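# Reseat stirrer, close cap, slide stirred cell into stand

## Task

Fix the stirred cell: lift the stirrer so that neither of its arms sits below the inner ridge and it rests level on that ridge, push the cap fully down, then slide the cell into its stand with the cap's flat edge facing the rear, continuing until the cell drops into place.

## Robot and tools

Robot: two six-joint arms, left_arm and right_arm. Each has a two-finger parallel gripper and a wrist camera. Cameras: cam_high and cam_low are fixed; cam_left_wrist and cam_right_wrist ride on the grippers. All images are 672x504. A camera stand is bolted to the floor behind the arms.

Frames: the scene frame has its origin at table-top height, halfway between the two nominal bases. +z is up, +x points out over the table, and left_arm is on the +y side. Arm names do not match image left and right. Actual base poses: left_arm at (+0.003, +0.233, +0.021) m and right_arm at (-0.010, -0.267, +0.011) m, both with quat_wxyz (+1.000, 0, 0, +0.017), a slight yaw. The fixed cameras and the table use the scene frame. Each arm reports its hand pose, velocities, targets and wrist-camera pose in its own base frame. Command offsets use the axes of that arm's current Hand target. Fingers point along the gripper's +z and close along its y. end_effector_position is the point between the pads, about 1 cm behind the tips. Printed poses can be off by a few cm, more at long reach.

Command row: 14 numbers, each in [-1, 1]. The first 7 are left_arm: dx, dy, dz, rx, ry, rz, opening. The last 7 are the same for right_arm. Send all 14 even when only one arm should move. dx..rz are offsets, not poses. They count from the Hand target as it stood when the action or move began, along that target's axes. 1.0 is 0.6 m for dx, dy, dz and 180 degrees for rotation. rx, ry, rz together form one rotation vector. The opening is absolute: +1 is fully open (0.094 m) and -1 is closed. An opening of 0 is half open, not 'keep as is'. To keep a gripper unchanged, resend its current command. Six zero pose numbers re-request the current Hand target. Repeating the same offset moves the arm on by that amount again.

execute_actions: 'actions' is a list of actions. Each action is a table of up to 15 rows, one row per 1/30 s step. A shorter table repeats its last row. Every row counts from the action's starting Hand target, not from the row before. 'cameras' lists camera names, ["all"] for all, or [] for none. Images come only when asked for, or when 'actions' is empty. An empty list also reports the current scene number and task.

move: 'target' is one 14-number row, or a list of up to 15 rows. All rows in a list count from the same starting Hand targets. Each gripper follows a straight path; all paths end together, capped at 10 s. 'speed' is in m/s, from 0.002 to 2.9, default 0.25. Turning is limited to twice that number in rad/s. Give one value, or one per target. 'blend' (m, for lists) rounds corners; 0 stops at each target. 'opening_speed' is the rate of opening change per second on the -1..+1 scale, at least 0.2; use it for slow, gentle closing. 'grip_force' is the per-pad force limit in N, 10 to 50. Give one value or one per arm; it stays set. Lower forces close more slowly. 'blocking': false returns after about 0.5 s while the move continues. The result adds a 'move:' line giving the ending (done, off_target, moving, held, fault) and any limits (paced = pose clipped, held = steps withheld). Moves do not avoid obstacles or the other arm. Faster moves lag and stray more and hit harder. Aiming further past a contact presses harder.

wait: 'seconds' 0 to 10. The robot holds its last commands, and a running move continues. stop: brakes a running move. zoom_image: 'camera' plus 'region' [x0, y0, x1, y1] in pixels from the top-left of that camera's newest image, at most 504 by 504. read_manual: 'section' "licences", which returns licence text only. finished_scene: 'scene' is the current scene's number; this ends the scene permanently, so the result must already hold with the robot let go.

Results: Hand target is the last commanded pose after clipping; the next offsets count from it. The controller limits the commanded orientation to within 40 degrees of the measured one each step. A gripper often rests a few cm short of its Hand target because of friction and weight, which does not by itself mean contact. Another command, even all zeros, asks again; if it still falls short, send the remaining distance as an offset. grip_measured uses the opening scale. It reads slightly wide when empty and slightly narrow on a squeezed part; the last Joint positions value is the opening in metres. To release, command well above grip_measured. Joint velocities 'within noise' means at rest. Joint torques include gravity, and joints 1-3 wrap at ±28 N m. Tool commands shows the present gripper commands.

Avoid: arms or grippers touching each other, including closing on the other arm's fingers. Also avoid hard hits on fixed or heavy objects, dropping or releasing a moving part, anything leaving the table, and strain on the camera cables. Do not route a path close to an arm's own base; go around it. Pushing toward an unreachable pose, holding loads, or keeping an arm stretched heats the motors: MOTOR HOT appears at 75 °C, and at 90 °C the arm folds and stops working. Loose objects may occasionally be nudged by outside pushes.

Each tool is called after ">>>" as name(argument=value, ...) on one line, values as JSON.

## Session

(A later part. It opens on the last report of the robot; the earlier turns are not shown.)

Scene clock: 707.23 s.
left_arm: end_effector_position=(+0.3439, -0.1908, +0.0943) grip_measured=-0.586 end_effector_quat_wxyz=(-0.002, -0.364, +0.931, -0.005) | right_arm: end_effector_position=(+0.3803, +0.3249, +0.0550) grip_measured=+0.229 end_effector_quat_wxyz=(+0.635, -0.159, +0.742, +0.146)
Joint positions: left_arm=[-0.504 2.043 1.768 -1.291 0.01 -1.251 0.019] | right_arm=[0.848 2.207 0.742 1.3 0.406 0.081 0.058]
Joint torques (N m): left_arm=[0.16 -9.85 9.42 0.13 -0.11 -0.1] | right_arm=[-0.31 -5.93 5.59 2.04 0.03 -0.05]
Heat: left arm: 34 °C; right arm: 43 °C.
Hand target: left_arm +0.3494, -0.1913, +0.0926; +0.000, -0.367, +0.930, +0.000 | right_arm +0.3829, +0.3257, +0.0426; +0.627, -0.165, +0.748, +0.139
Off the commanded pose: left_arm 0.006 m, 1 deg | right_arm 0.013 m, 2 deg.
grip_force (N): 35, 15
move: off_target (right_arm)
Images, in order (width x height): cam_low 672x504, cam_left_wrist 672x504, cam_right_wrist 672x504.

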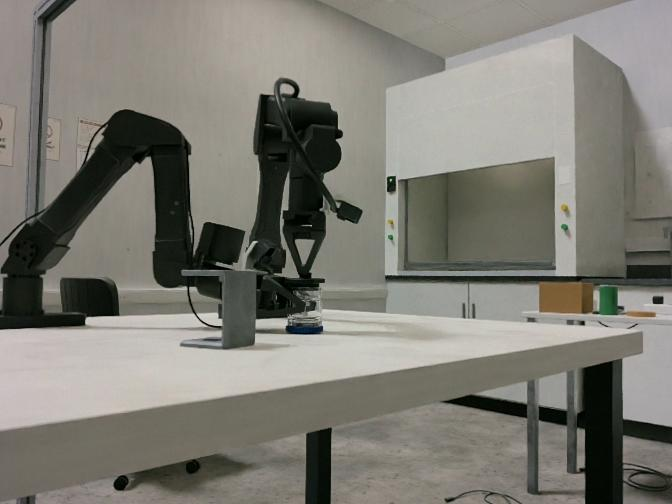

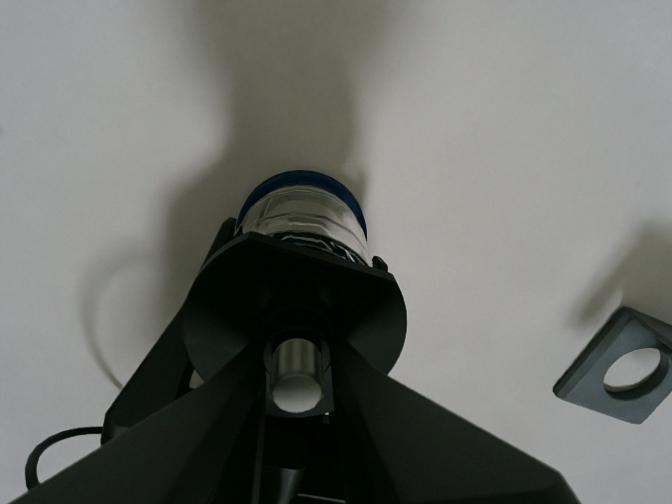

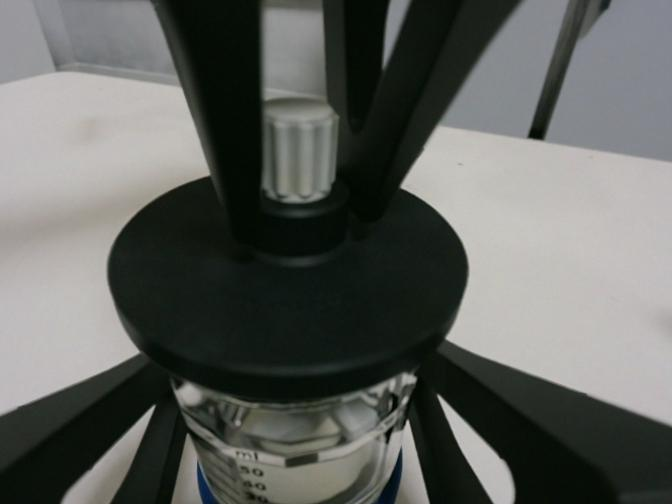

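>>> move(target=[0.003,0,0.02,0,0,0,-0.85,0,0,0,0,0,0,0.1], speed=0.04, cameras=["cam_left_wrist","cam_right_wrist","cam_low"])

>>> zoom_image(camera="cam_low", region=[280, 265, 340, 310])

Scene clock: 711.50 s.
left_arm: end_effector_position=(+0.3440, -0.1908, +0.0940) grip_measured=-0.586 end_effector_quat_wxyz=(-0.002, -0.364, +0.931, -0.005) | right_arm: end_effector_position=(+0.3803, +0.3249, +0.0550) grip_measured=+0.229 end_effector_quat_wxyz=(+0.635, -0.159, +0.742, +0.146)
Joint positions: left_arm=[-0.504 2.043 1.767 -1.289 0.01 -1.251 0.019] | right_arm=[0.848 2.207 0.742 1.3 0.406 0.081 0.058]
Joint torques (N m): left_arm=[-0.27 -9.87 5.57 0.67 -0.12 -0.15] | right_arm=[-0.34 -5.89 5.59 2.03 0.03 -0.04]
Heat: left arm: 34 °C; right arm: 43 °C.
Hand target: left_arm +0.3482, -0.1925, +0.0806; +0.000, -0.367, +0.930, +0.000 | right_arm +0.3829, +0.3257, +0.0426; +0.627, -0.165, +0.748, +0.139
Off the commanded pose: left_arm 0.014 m, 1 deg | right_arm 0.013 m, 2 deg.
grip_force (N): 35, 15
move: off_target (left_arm, right_arm)
Images, in order (width x height): cam_low 672x504, cam_left_wrist 672x504, cam_right_wrist 672x504.

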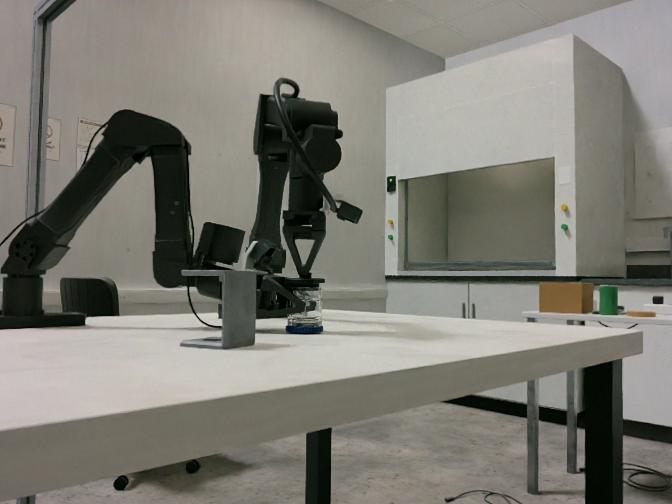

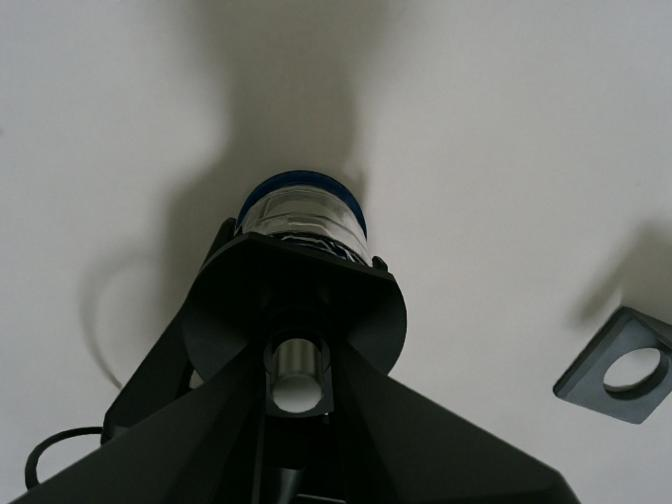

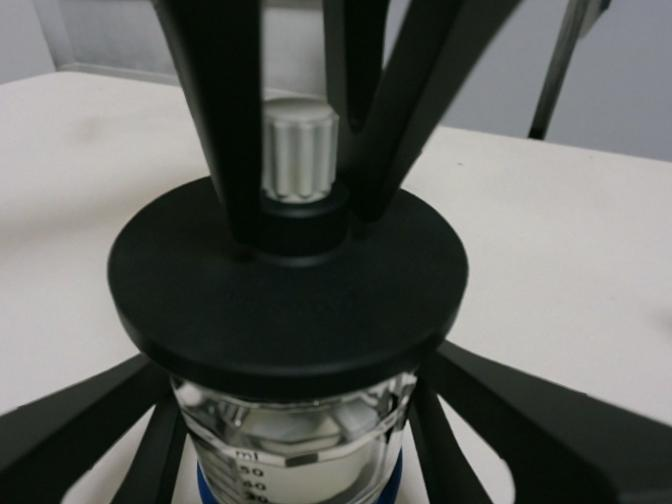

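Scaled by 8.400 from the camera's 672x504 image, which has a finer 960x720 frame.

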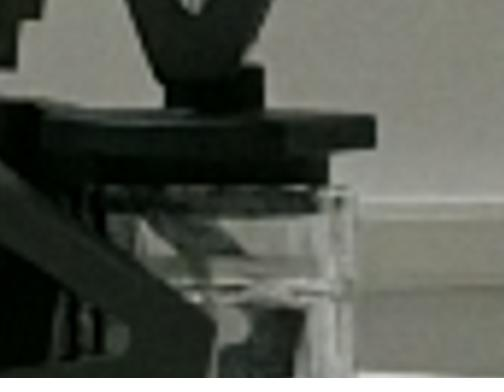

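>>> move(target=[0.0,0,0.018,0,0,0,-0.85,0,0,0,0,0,0,0.1], speed=0.04, cameras=["cam_right_wrist","cam_low"])

>>> zoom_image(camera="cam_low", region=[280, 265, 340, 310])

Scene clock: 714.53 s.
left_arm: end_effector_position=(+0.3439, -0.1908, +0.0875) grip_measured=-0.586 end_effector_quat_wxyz=(-0.002, -0.364, +0.931, -0.006) | right_arm: end_effector_position=(+0.3803, +0.3249, +0.0550) grip_measured=+0.229 end_effector_quat_wxyz=(+0.635, -0.159, +0.742, +0.146)
Joint positions: left_arm=[-0.504 2.043 1.741 -1.262 0.01 -1.251 0.019] | right_arm=[0.848 2.207 0.742 1.3 0.406 0.081 0.058]
Joint torques (N m): left_arm=[-0.29 -9.57 4.7 0.83 -0.1 -0.13] | right_arm=[-0.32 -5.91 5.59 2.03 0.03 -0.04]
Heat: left arm: 34 °C; right arm: 43 °C.
Hand target: left_arm +0.3482, -0.1925, +0.0698; +0.000, -0.366, +0.930, +0.000 | right_arm +0.3829, +0.3257, +0.0426; +0.627, -0.165, +0.748, +0.139
Off the commanded pose: left_arm 0.018 m, 1 deg | right_arm 0.013 m, 2 deg.
grip_force (N): 35, 15
move: off_target (left_arm, right_arm)
Images, in order (width x height): cam_low 672x504, cam_right_wrist 672x504.

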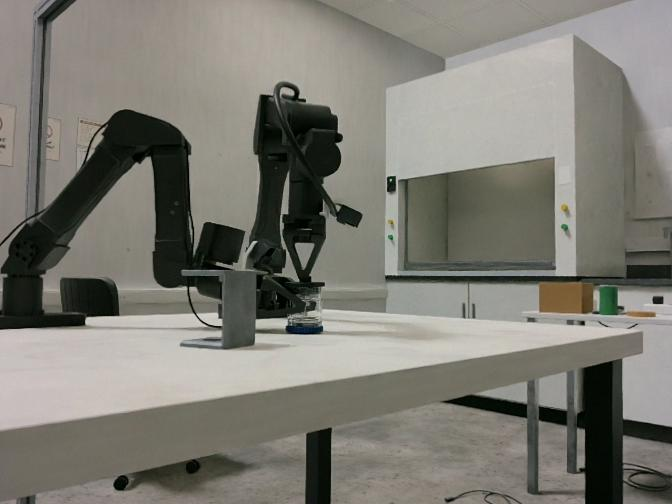

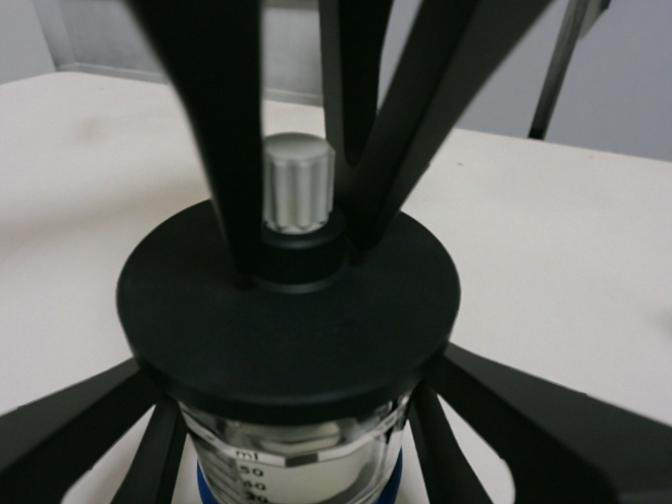

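Scaled by 8.400 from the camera's 672x504 image, which has a finer 960x720 frame.

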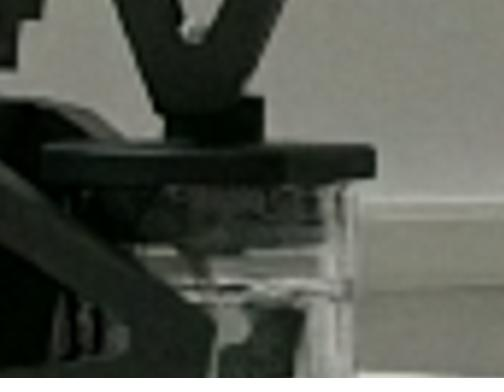

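>>> move(target=[0.0,0,0.012,0,0,0,-0.85,0,0,0,0,0,0,0.1], speed=0.04)

>>> move(target=[-0.003,0.002,-0.03,0,0,0,-0.85,0,0,0,0,0,0,0.1], speed=0.04)

>>> move(target=[0,0,0,0,0,0,-0.15,0,0,0,0,0,0,0.1], grip_force=[45,15], cameras=["cam_right_wrist"])

>>> move(target=[0,0,-0.19,0,0,0,-0.15,0,0,0,0,0,0,0.1], speed=0.1, cameras=["all"])

Scene clock: 720.07 s.
left_arm: end_effector_position=(+0.3435, -0.1906, +0.0858) grip_measured=-0.586 end_effector_quat_wxyz=(-0.002, -0.365, +0.931, -0.005) | right_arm: end_effector_position=(+0.3803, +0.3249, +0.0550) grip_measured=+0.229 end_effector_quat_wxyz=(+0.635, -0.159, +0.742, +0.146)
Joint positions: left_arm=[-0.504 2.043 1.735 -1.257 0.01 -1.251 0.019] | right_arm=[0.848 2.207 0.742 1.3 0.406 0.081 0.058]
Joint torques (N m): left_arm=[-0.29 -9.37 3.33 1.06 -0.11 -0.14] | right_arm=[-0.34 -5.9 5.6 2.03 0.02 -0.05]
Heat: left arm: 35 °C; right arm: 43 °C.
Hand target: left_arm +0.3482, -0.1925, +0.0626; +0.000, -0.367, +0.930, +0.000 | right_arm +0.3829, +0.3257, +0.0426; +0.627, -0.165, +0.748, +0.139
Off the commanded pose: left_arm 0.024 m, 1 deg | right_arm 0.013 m, 2 deg.
grip_force (N): 35, 15
move: off_target (left_arm, right_arm)

Scene clock: 720.77 s.
left_arm: end_effector_position=(+0.3436, -0.1906, +0.0866) grip_measured=-0.586 end_effector_quat_wxyz=(-0.002, -0.365, +0.931, -0.005) | right_arm: end_effector_position=(+0.3803, +0.3249, +0.0550) grip_measured=+0.229 end_effector_quat_wxyz=(+0.635, -0.159, +0.742, +0.146)
Joint positions: left_arm=[-0.504 2.043 1.738 -1.26 0.01 -1.251 0.019] | right_arm=[0.848 2.207 0.742 1.3 0.406 0.081 0.058]
Joint torques (N m): left_arm=[0.27 -9.96 7.65 0.34 -0.11 -0.09] | right_arm=[-0.31 -5.89 5.59 2.04 0.02 -0.04]
Heat: left arm: 35 °C; right arm: 43 °C.
Hand target: left_arm +0.3487, -0.1904, +0.0805; +0.000, -0.367, +0.930, +0.000 | right_arm +0.3829, +0.3257, +0.0426; +0.627, -0.165, +0.748, +0.139
Off the commanded pose: left_arm 0.008 m, 1 deg | right_arm 0.013 m, 2 deg.
grip_force (N): 35, 15
move: off_target (right_arm)

Scene clock: 721.27 s.
left_arm: end_effector_position=(+0.3437, -0.1907, +0.0862) grip_measured=-0.153 end_effector_quat_wxyz=(-0.002, -0.365, +0.931, -0.005) | right_arm: end_effector_position=(+0.3803, +0.3249, +0.0550) grip_measured=+0.229 end_effector_quat_wxyz=(+0.635, -0.159, +0.742, +0.146)
Joint positions: left_arm=[-0.504 2.044 1.738 -1.259 0.01 -1.251 0.04] | right_arm=[0.848 2.207 0.742 1.3 0.406 0.081 0.058]
Joint torques (N m): left_arm=[0.24 -10.06 7.71 0.32 -0.11 -0.09] | right_arm=[-0.29 -5.93 5.61 2.04 0.02 -0.05]
Heat: left arm: 35 °C; right arm: 43 °C.
Hand target: left_arm +0.3487, -0.1904, +0.0806; +0.000, -0.367, +0.930, +0.000 | right_arm +0.3829, +0.3257, +0.0426; +0.627, -0.165, +0.748, +0.139
Off the commanded pose: left_arm 0.008 m, 1 deg | right_arm 0.013 m, 2 deg.
grip_force (N): 45, 15
move: off_target (right_arm)
Images, in order (width x height): cam_right_wrist 672x504.

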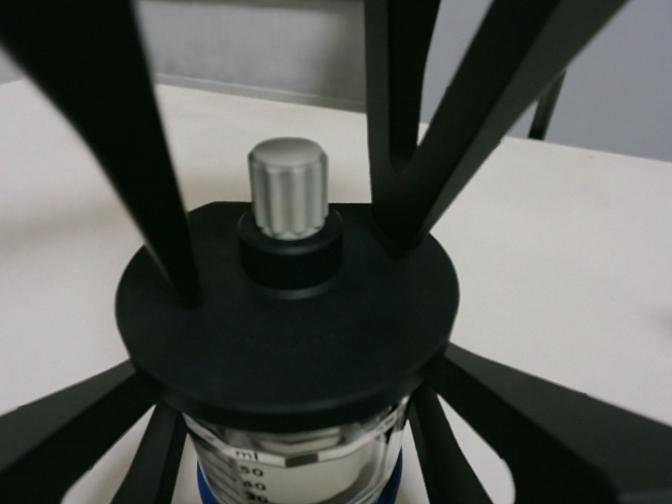

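Scene clock: 722.73 s.
left_arm: end_effector_position=(+0.3500, -0.1941, +0.1701) grip_measured=-0.153 end_effector_quat_wxyz=(+0.015, -0.364, +0.931, -0.026) | right_arm: end_effector_position=(+0.3803, +0.3249, +0.0550) grip_measured=+0.229 end_effector_quat_wxyz=(+0.635, -0.159, +0.742, +0.146)
Joint positions: left_arm=[-0.504 2.054 2.087 -1.544 0.01 -1.251 0.04] | right_arm=[0.848 2.207 0.742 1.3 0.406 0.081 0.058]
Joint torques (N m): left_arm=[0.21 -16.23 8.83 0.06 -0.1 -0.1] | right_arm=[-0.32 -5.93 5.59 2.04 0.02 -0.06]
Heat: left arm: 35 °C; right arm: 43 °C.
Hand target: left_arm +0.3485, -0.1903, +0.1945; +0.000, -0.367, +0.930, +0.000 | right_arm +0.3829, +0.3257, +0.0426; +0.627, -0.165, +0.748, +0.139
Off the commanded pose: left_arm 0.025 m, 3 deg | right_arm 0.013 m, 2 deg.
joint sent to its limit (left arm) — joint 4 (wrist pitch), lower limit. The joint targets are off in orientation, not in position.
grip_force (N): 45, 15
move: off_target (left_arm, right_arm)

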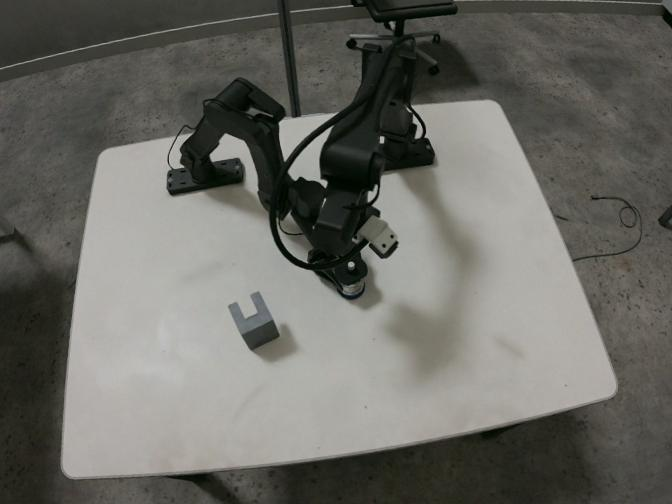

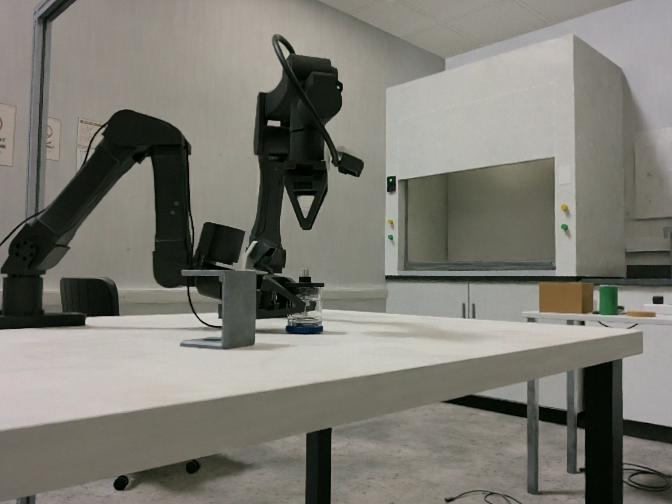

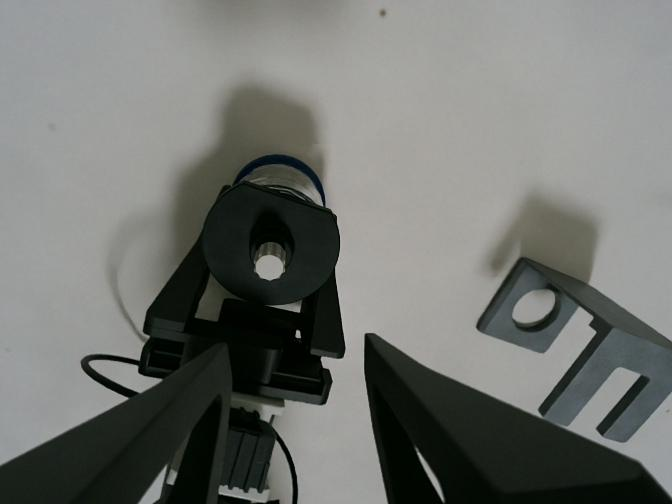

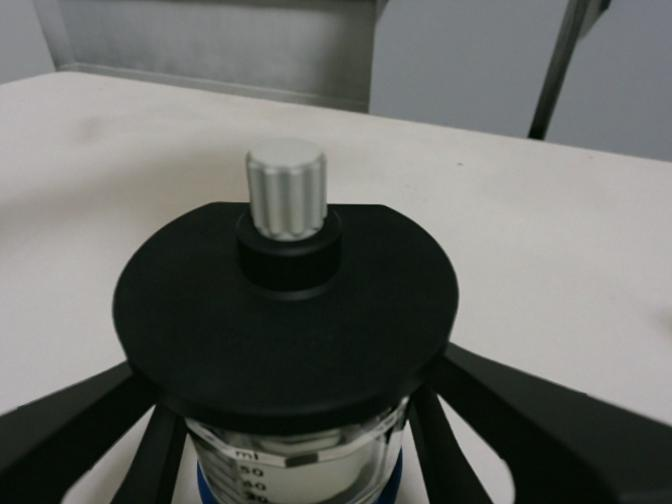

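>>> zoom_image(camera="cam_left_wrist", region=[460, 240, 672, 450])

>>> zoom_image(camera="cam_high", region=[210, 270, 310, 360])

Scaled by 2.377 from the camera's 672x504 image, which has a finer 960x720 frame.

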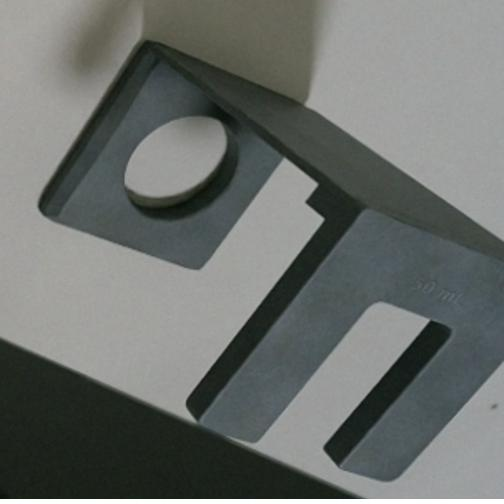

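Scaled by 5.040 from the camera's 672x504 image, which has a finer 960x720 frame.

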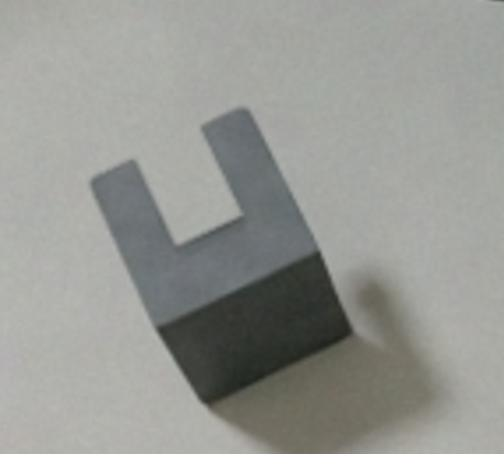

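>>> move(target=[-0.227,0.243,0,0,0,0.0,-0.15,0,0,0,0,0,0,0.1], speed=0.2, grip_force=[45,25])

>>> move(target=[0,0,0,0,0,0.0,-0.15,-0.035,0,0.006,0,0,0,0.05], speed=0.05, cameras=["all"])

>>> zoom_image(camera="cam_low", region=[180, 250, 350, 355])

Scene clock: 772.43 s.
left_arm: end_effector_position=(+0.3580, +0.0098, +0.1831) grip_measured=-0.153 end_effector_quat_wxyz=(+0.018, -0.372, +0.928, -0.011) | right_arm: end_effector_position=(+0.3803, +0.3249, +0.0550) grip_measured=+0.221 end_effector_quat_wxyz=(+0.635, -0.159, +0.742, +0.146)
Joint positions: left_arm=[0.028 1.895 1.913 -1.548 0.008 -0.735 0.04] | right_arm=[0.848 2.207 0.742 1.3 0.406 0.081 0.057]
Joint torques (N m): left_arm=[-0.36 -14.28 5.9 0.09 -0.06 0.06] | right_arm=[-0.32 -5.91 5.6 2.04 0.02 -0.05]
Heat: left arm: 47 °C; right arm: 43 °C.
Hand target: left_arm +0.3487, +0.0092, +0.1944; +0.000, -0.366, +0.930, +0.000 | right_arm +0.3829, +0.3257, +0.0426; +0.627, -0.165, +0.748, +0.139
Off the commanded pose: left_arm 0.015 m, 2 deg | right_arm 0.013 m, 2 deg.
joint sent to its limit (left arm) — joint 4 (wrist pitch), lower limit. The joint targets are off in orientation, not in position.
grip_force (N): 45, 25
move: off_target (left_arm, right_arm)

Scene clock: 773.37 s.
left_arm: end_effector_position=(+0.3580, +0.0098, +0.1831) grip_measured=-0.153 end_effector_quat_wxyz=(+0.018, -0.372, +0.928, -0.011) | right_arm: end_effector_position=(+0.3854, +0.3270, +0.0547) grip_measured=+0.221 end_effector_quat_wxyz=(+0.630, -0.161, +0.747, +0.141)
Joint positions: left_arm=[0.028 1.895 1.913 -1.548 0.008 -0.734 0.04] | right_arm=[0.842 2.199 0.766 1.25 0.403 0.081 0.057]
Joint torques (N m): left_arm=[-0.4 -14.23 5.81 0.11 -0.07 0.02] | right_arm=[-0.55 -10.52 5.6 1.62 -0.02 -0.08]
Heat: left arm: 46 °C; right arm: 43 °C.
Hand target: left_arm +0.3487, +0.0092, +0.1944; +0.000, -0.367, +0.930, +0.000 | right_arm +0.3895, +0.3288, +0.0628; +0.628, -0.165, +0.748, +0.139
Off the commanded pose: left_arm 0.015 m, 2 deg | right_arm 0.009 m, 1 deg.
joint sent to its limit (left arm) — joint 4 (wrist pitch), lower limit. The joint targets are off in orientation, not in position.
grip_force (N): 45, 25
move: off_target (left_arm)

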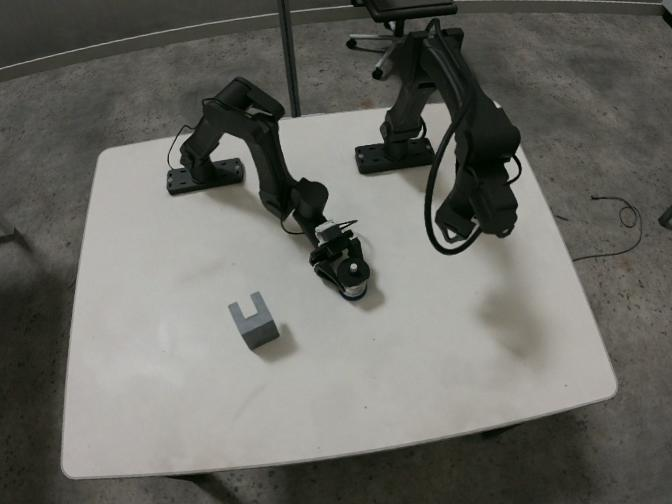

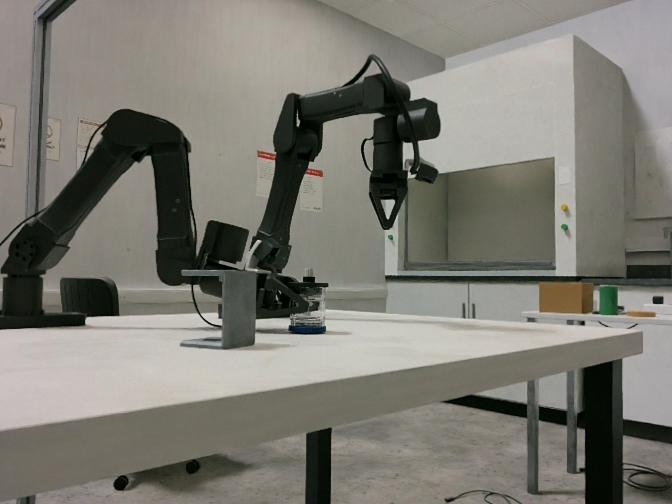

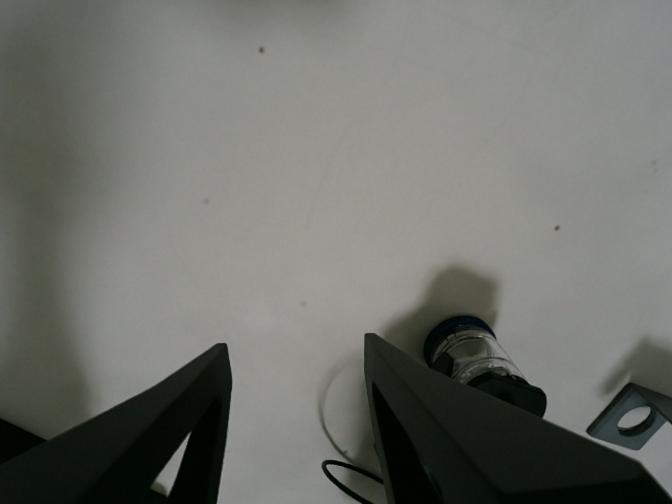

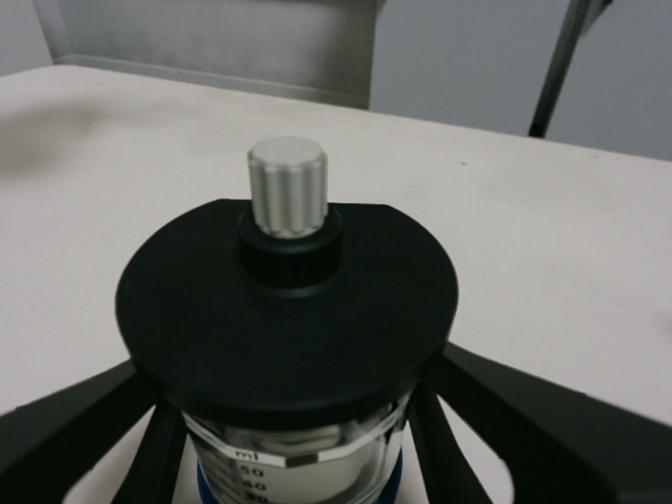

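Scaled by 2.965 from the camera's 672x504 image, which has a finer 960x720 frame.

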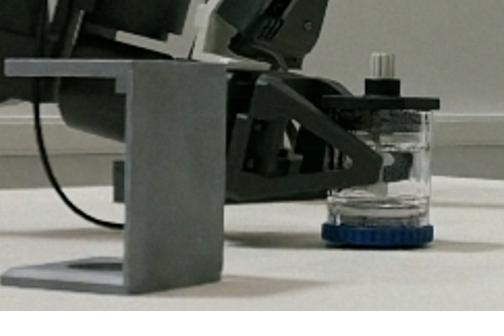

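>>> move(target=[0,0,0,0,0,0.0,-0.15,-0.03,0,-0.004,0,0,0,0.05], speed=0.05, cameras=["cam_low"])

>>> zoom_image(camera="cam_low", region=[280, 260, 340, 345])

Scene clock: 776.93 s.
left_arm: end_effector_position=(+0.3580, +0.0098, +0.1831) grip_measured=-0.153 end_effector_quat_wxyz=(+0.018, -0.372, +0.928, -0.011) | right_arm: end_effector_position=(+0.3837, +0.3264, +0.0566) grip_measured=+0.221 end_effector_quat_wxyz=(+0.612, -0.173, +0.760, +0.131)
Joint positions: left_arm=[0.028 1.895 1.913 -1.548 0.008 -0.734 0.04] | right_arm=[0.842 2.141 0.766 1.138 0.398 0.081 0.057]
Joint torques (N m): left_arm=[-0.43 -14.28 5.89 0.11 -0.08 0.04] | right_arm=[-0.64 -11.43 6.05 2.01 0.03 -0.07]
Heat: left arm: 45 °C; right arm: 43 °C.
Hand target: left_arm +0.3487, +0.0092, +0.1944; +0.000, -0.367, +0.930, +0.000 | right_arm +0.3902, +0.3291, +0.0811; +0.628, -0.165, +0.748, +0.139
Off the commanded pose: left_arm 0.015 m, 2 deg | right_arm 0.025 m, 3 deg.
joint sent to its limit (left arm) — joint 4 (wrist pitch), lower limit. The joint targets are off in orientation, not in position.
grip_force (N): 45, 25
move: off_target (left_arm, right_arm)
Images, in order (width x height): cam_low 672x504.

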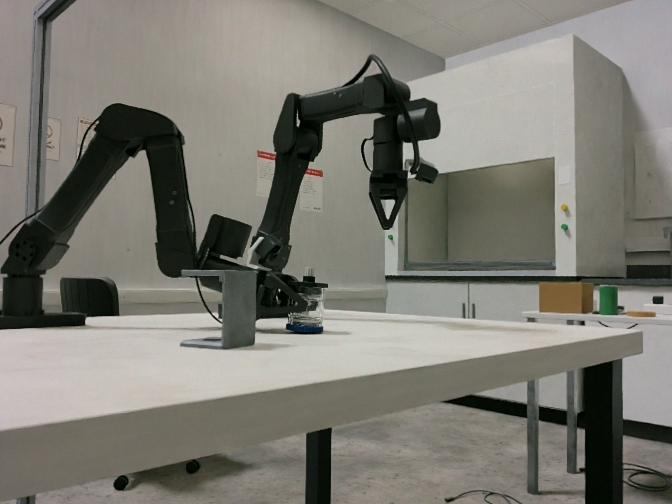

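Scaled by 5.929 from the camera's 672x504 image, which has a finer 960x720 frame.

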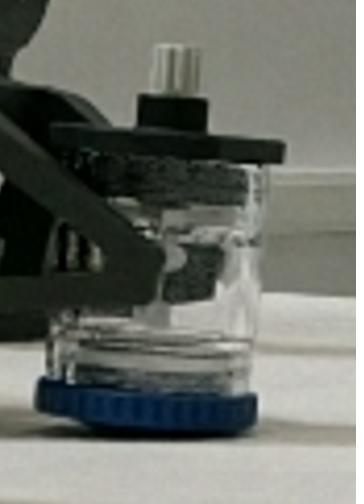

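>>> move(target=[0,0,0,0,0,0.0,-0.15,-0.02,0,0,0,0,0,0.05], speed=0.05, grip_force=[45,35], cameras=["cam_low","cam_right_wrist"])

>>> zoom_image(camera="cam_low", region=[280, 260, 340, 345])

Scene clock: 782.00 s.
left_arm: end_effector_position=(+0.3580, +0.0098, +0.1831) grip_measured=-0.153 end_effector_quat_wxyz=(+0.018, -0.372, +0.928, -0.011) | right_arm: end_effector_position=(+0.3832, +0.3242, +0.0575) grip_measured=+0.213 end_effector_quat_wxyz=(+0.601, -0.179, +0.769, +0.123)
Joint positions: left_arm=[0.028 1.895 1.913 -1.548 0.008 -0.734 0.04] | right_arm=[0.839 2.105 0.766 1.067 0.394 0.08 0.057]
Joint torques (N m): left_arm=[-0.38 -14.3 5.89 0.1 -0.09 0.03] | right_arm=[-0.54 -11.77 6.95 2.21 0.04 -0.07]
Heat: left arm: 44 °C; right arm: 43 °C.
Hand target: left_arm +0.3487, +0.0092, +0.1944; +0.000, -0.367, +0.930, +0.000 | right_arm +0.3920, +0.3300, +0.0928; +0.628, -0.165, +0.748, +0.139
Off the commanded pose: left_arm 0.015 m, 2 deg | right_arm 0.037 m, 5 deg.
joint sent to its limit (left arm) — joint 4 (wrist pitch), lower limit. The joint targets are off in orientation, not in position.
grip_force (N): 45, 35
move: off_target (left_arm, right_arm)
Images, in order (width x height): cam_low 672x504, cam_right_wrist 672x504.

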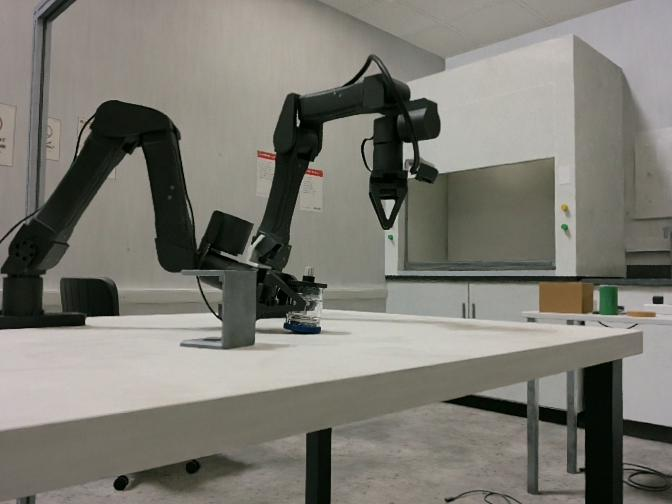

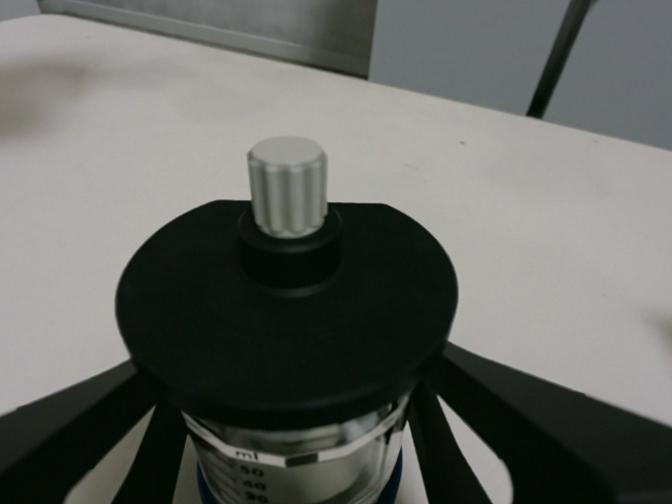

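Scaled by 5.929 from the camera's 672x504 image, which has a finer 960x720 frame.

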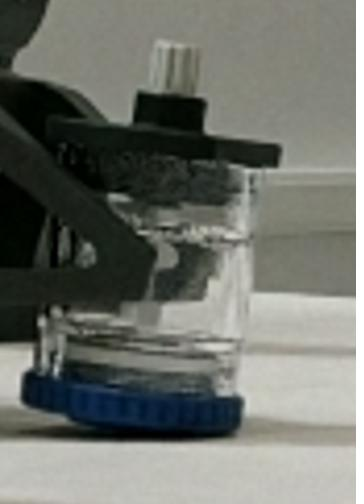

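>>> move(target=[0,0,0,0,0,0.0,-0.15,-0.012,0,0,0,0,0,0.05], speed=0.05, cameras=["cam_low"])

Scene clock: 785.70 s.
left_arm: end_effector_position=(+0.3580, +0.0098, +0.1831) grip_measured=-0.153 end_effector_quat_wxyz=(+0.018, -0.372, +0.928, -0.011) | right_arm: end_effector_position=(+0.3821, +0.3234, +0.0581) grip_measured=+0.213 end_effector_quat_wxyz=(+0.594, -0.184, +0.774, +0.119)
Joint positions: left_arm=[0.028 1.895 1.913 -1.548 0.008 -0.734 0.04] | right_arm=[0.839 2.084 0.766 1.025 0.392 0.08 0.057]
Joint velocities: left_arm=[within noise] | right_arm=[-0.007 -0.002 -0.002 -0.007 0.007 -0.154 0]
Joint torques (N m): left_arm=[-0.42 -14.26 5.94 0.1 -0.07 0.01] | right_arm=[-0.66 -12.03 7.54 2.34 0.05 -0.07]
Heat: left arm: 43 °C; right arm: 43 °C.
Hand target: left_arm +0.3487, +0.0092, +0.1944; +0.000, -0.367, +0.930, +0.000 | right_arm +0.3932, +0.3306, +0.0999; +0.628, -0.165, +0.748, +0.139
Off the commanded pose: left_arm 0.015 m, 2 deg | right_arm 0.044 m, 6 deg.
joint sent to its limit (left arm) — joint 4 (wrist pitch), lower limit. The joint targets are off in orientation, not in position.
grip_force (N): 45, 35
move: off_target (left_arm, right_arm)
Images, in order (width x height): cam_low 672x504.

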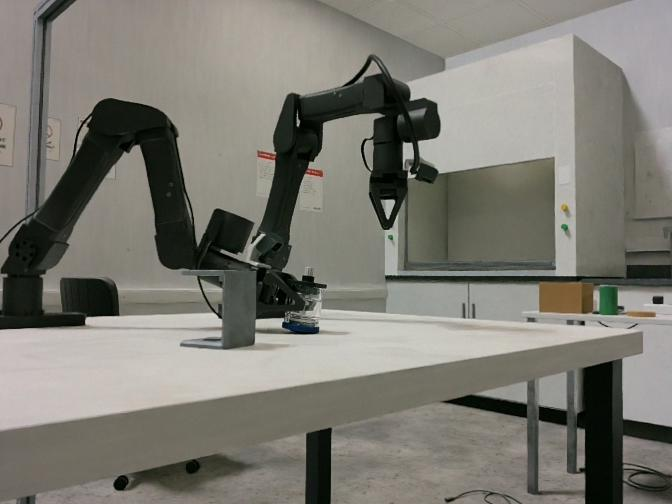

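>>> move(target=[0,0,0,0,0,0.0,-0.15,-0.015,0,0,0,0,0,0.05], speed=0.05, cameras=["cam_low"])

Scene clock: 790.10 s.
left_arm: end_effector_position=(+0.3580, +0.0098, +0.1831) grip_measured=-0.153 end_effector_quat_wxyz=(+0.018, -0.372, +0.928, -0.011) | right_arm: end_effector_position=(+0.3839, +0.3235, +0.0649) grip_measured=+0.213 end_effector_quat_wxyz=(+0.591, -0.185, +0.776, +0.117)
Joint positions: left_arm=[0.028 1.895 1.913 -1.548 0.008 -0.734 0.04] | right_arm=[0.835 2.055 0.776 0.979 0.39 0.079 0.057]
Joint torques (N m): left_arm=[-0.5 -14.26 5.89 0.1 -0.1 0.04] | right_arm=[-0.5 -11.99 7.76 2.41 0.06 -0.05]
Heat: left arm: 42 °C; right arm: 43 °C.
Hand target: left_arm +0.3487, +0.0092, +0.1944; +0.000, -0.367, +0.930, +0.000 | right_arm +0.3945, +0.3312, +0.1086; +0.627, -0.165, +0.748, +0.139
Off the commanded pose: left_arm 0.015 m, 2 deg | right_arm 0.046 m, 6 deg.
joint sent to its limit (left arm) — joint 4 (wrist pitch), lower limit. The joint targets are off in orientation, not in position.
grip_force (N): 45, 35
move: off_target (left_arm, right_arm)
Images, in order (width x height): cam_low 672x504.

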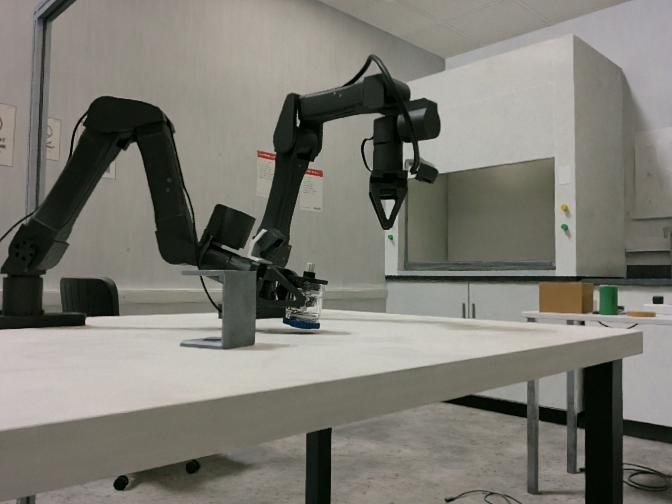

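>>> move(target=[0,0,0,0,0,0.0,-0.15,0.031,-0.361,-0.271,0.04,-0.04,0,0.05], speed=0.1, cameras=["all"])

>>> zoom_image(camera="cam_low", region=[80, 240, 280, 360])

Scene clock: 804.47 s.
left_arm: end_effector_position=(+0.3580, +0.0098, +0.1831) grip_measured=-0.153 end_effector_quat_wxyz=(+0.018, -0.372, +0.928, -0.011) | right_arm: end_effector_position=(+0.3365, +0.0660, +0.0921) grip_measured=+0.213 end_effector_quat_wxyz=(+0.644, -0.111, +0.749, +0.103)
Joint positions: left_arm=[0.028 1.895 1.913 -1.548 0.008 -0.734 0.04] | right_arm=[0.067 1.731 0.06 1.518 -0.237 -0.025 0.057]
Joint torques (N m): left_arm=[-0.39 -14.26 5.87 0.11 -0.09 0.02] | right_arm=[-0.46 -6.02 2.97 2.89 -0.09 -0.04]
Heat: left arm: 41 °C; right arm: 44 °C.
Hand target: left_arm +0.3487, +0.0092, +0.1944; +0.000, -0.367, +0.930, +0.000 | right_arm +0.3377, +0.0659, +0.1185; +0.682, -0.116, +0.714, +0.102
Off the commanded pose: left_arm 0.015 m, 2 deg | right_arm 0.026 m, 6 deg.
joint sent to its limit (left arm) — joint 4 (wrist pitch), lower limit. The joint targets are off in orientation, not in position.
joint sent to its limit (right arm) — joint 4 (wrist pitch), upper limit. The joint targets still meet the commanded pose.
grip_force (N): 45, 35
move: off_target (left_arm, right_arm)

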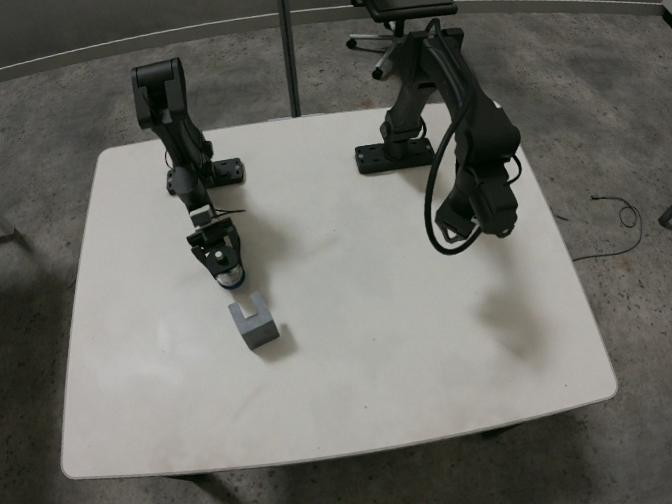

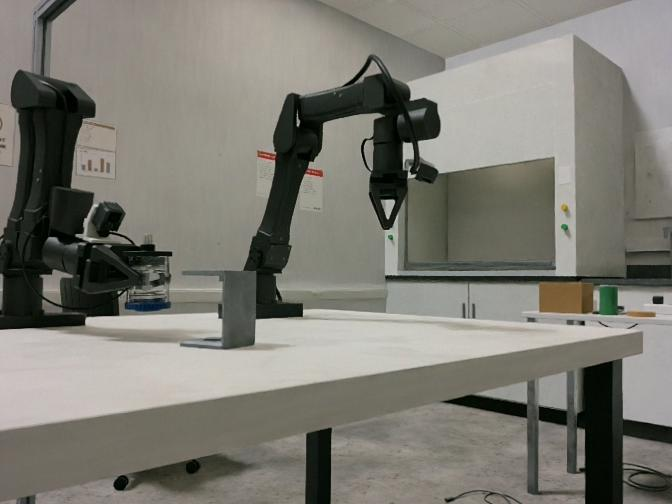

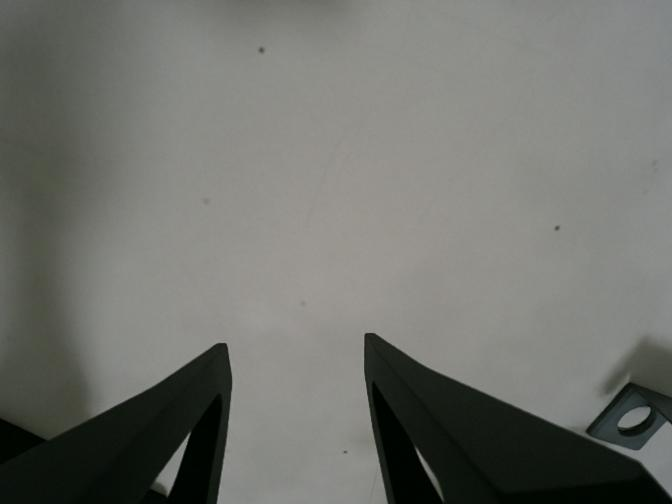

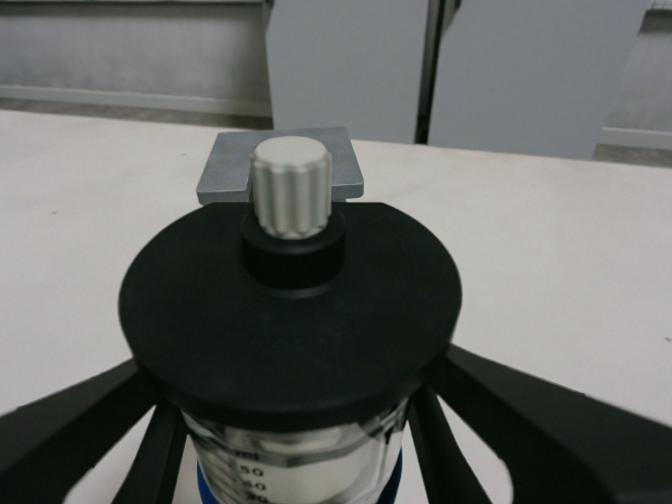

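Scaled by 2.520 from the camera's 672x504 image, which has a finer 960x720 frame.

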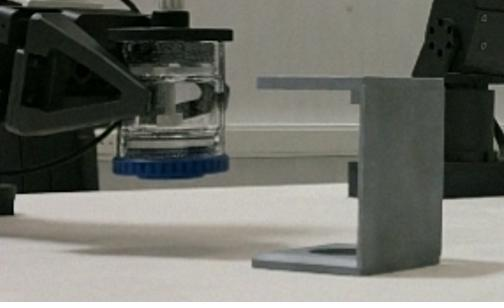

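>>> move(target=[0,0,0,0,0,0.0,-0.15,0.040,0.0067,0.05,-0.006,0,0,0.05], speed=0.06, cameras=["all"])

>>> zoom_image(camera="cam_low", region=[80, 240, 280, 360])

>>> zoom_image(camera="cam_high", region=[190, 230, 310, 350])

Scene clock: 842.37 s.
left_arm: end_effector_position=(+0.3580, +0.0098, +0.1831) grip_measured=-0.153 end_effector_quat_wxyz=(+0.018, -0.372, +0.928, -0.011) | right_arm: end_effector_position=(+0.3563, +0.0757, +0.0773) grip_measured=+0.213 end_effector_quat_wxyz=(+0.633, -0.121, +0.757, +0.110)
Joint positions: left_arm=[0.028 1.895 1.913 -1.548 0.008 -0.734 0.04] | right_arm=[0.09 1.85 0.147 1.521 -0.238 -0.03 0.057]
Joint torques (N m): left_arm=[-0.42 -14.27 5.89 0.09 -0.07 0.02] | right_arm=[0.55 -3.48 4.74 2.86 0.02 -0.06]
Heat: left arm: 40 °C; right arm: 47 °C.
Hand target: left_arm +0.3487, +0.0092, +0.1944; +0.000, -0.367, +0.930, +0.000 | right_arm +0.3641, +0.0782, +0.0931; +0.681, -0.123, +0.713, +0.109
Off the commanded pose: left_arm 0.015 m, 2 deg | right_arm 0.018 m, 7 deg.
joint sent to its limit (left arm) — joint 4 (wrist pitch), lower limit. The joint targets are off in orientation, not in position.
joint sent to its limit (right arm) — joint 4 (wrist pitch), upper limit. The joint targets are off in orientation, not in position.
grip_force (N): 45, 35
move: off_target (left_arm, right_arm)

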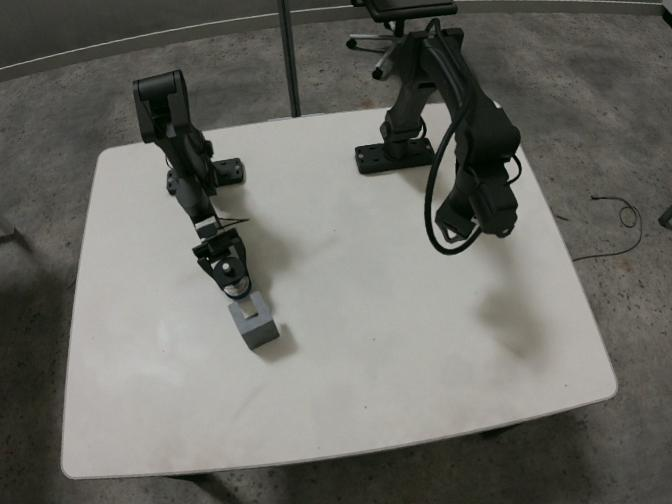

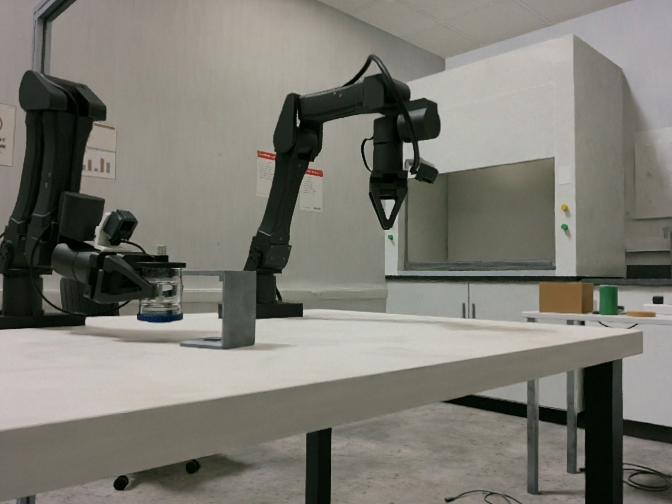

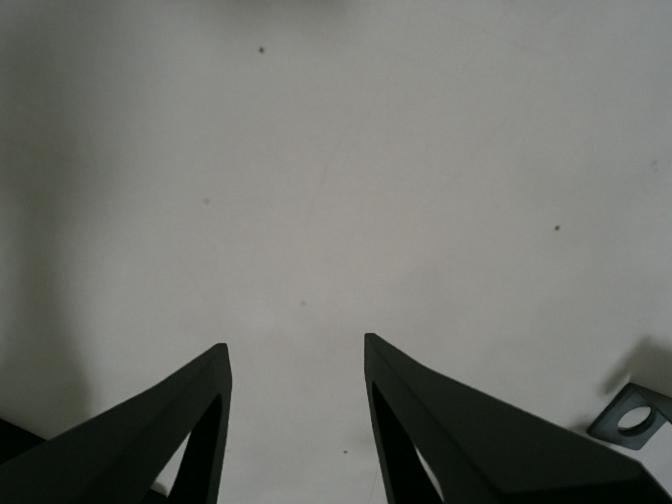

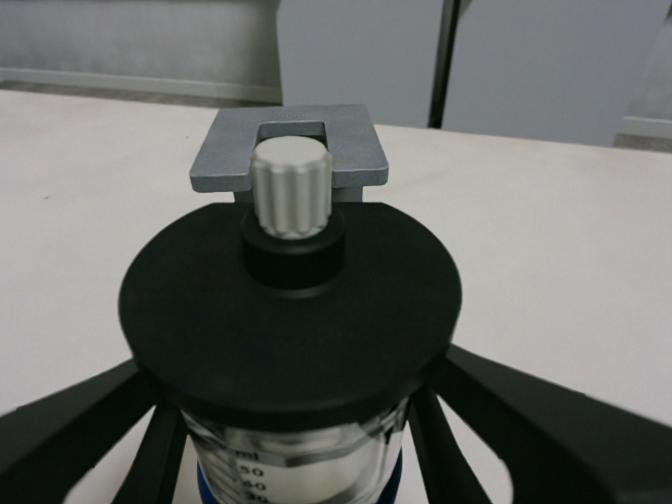

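Scaled by 2.520 from the camera's 672x504 image, which has a finer 960x720 frame.

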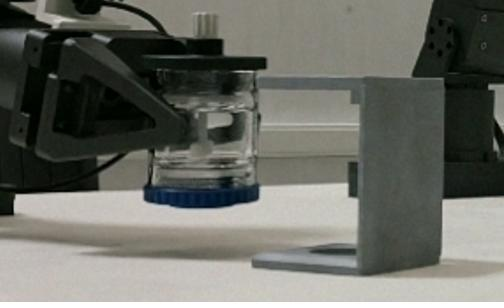

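Scaled by 4.200 from the camera's 672x504 image, which has a finer 960x720 frame.

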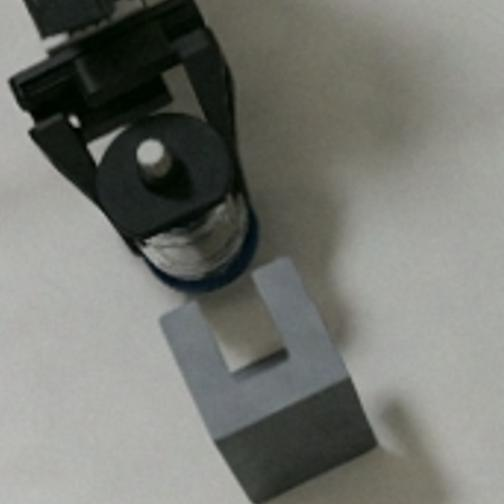

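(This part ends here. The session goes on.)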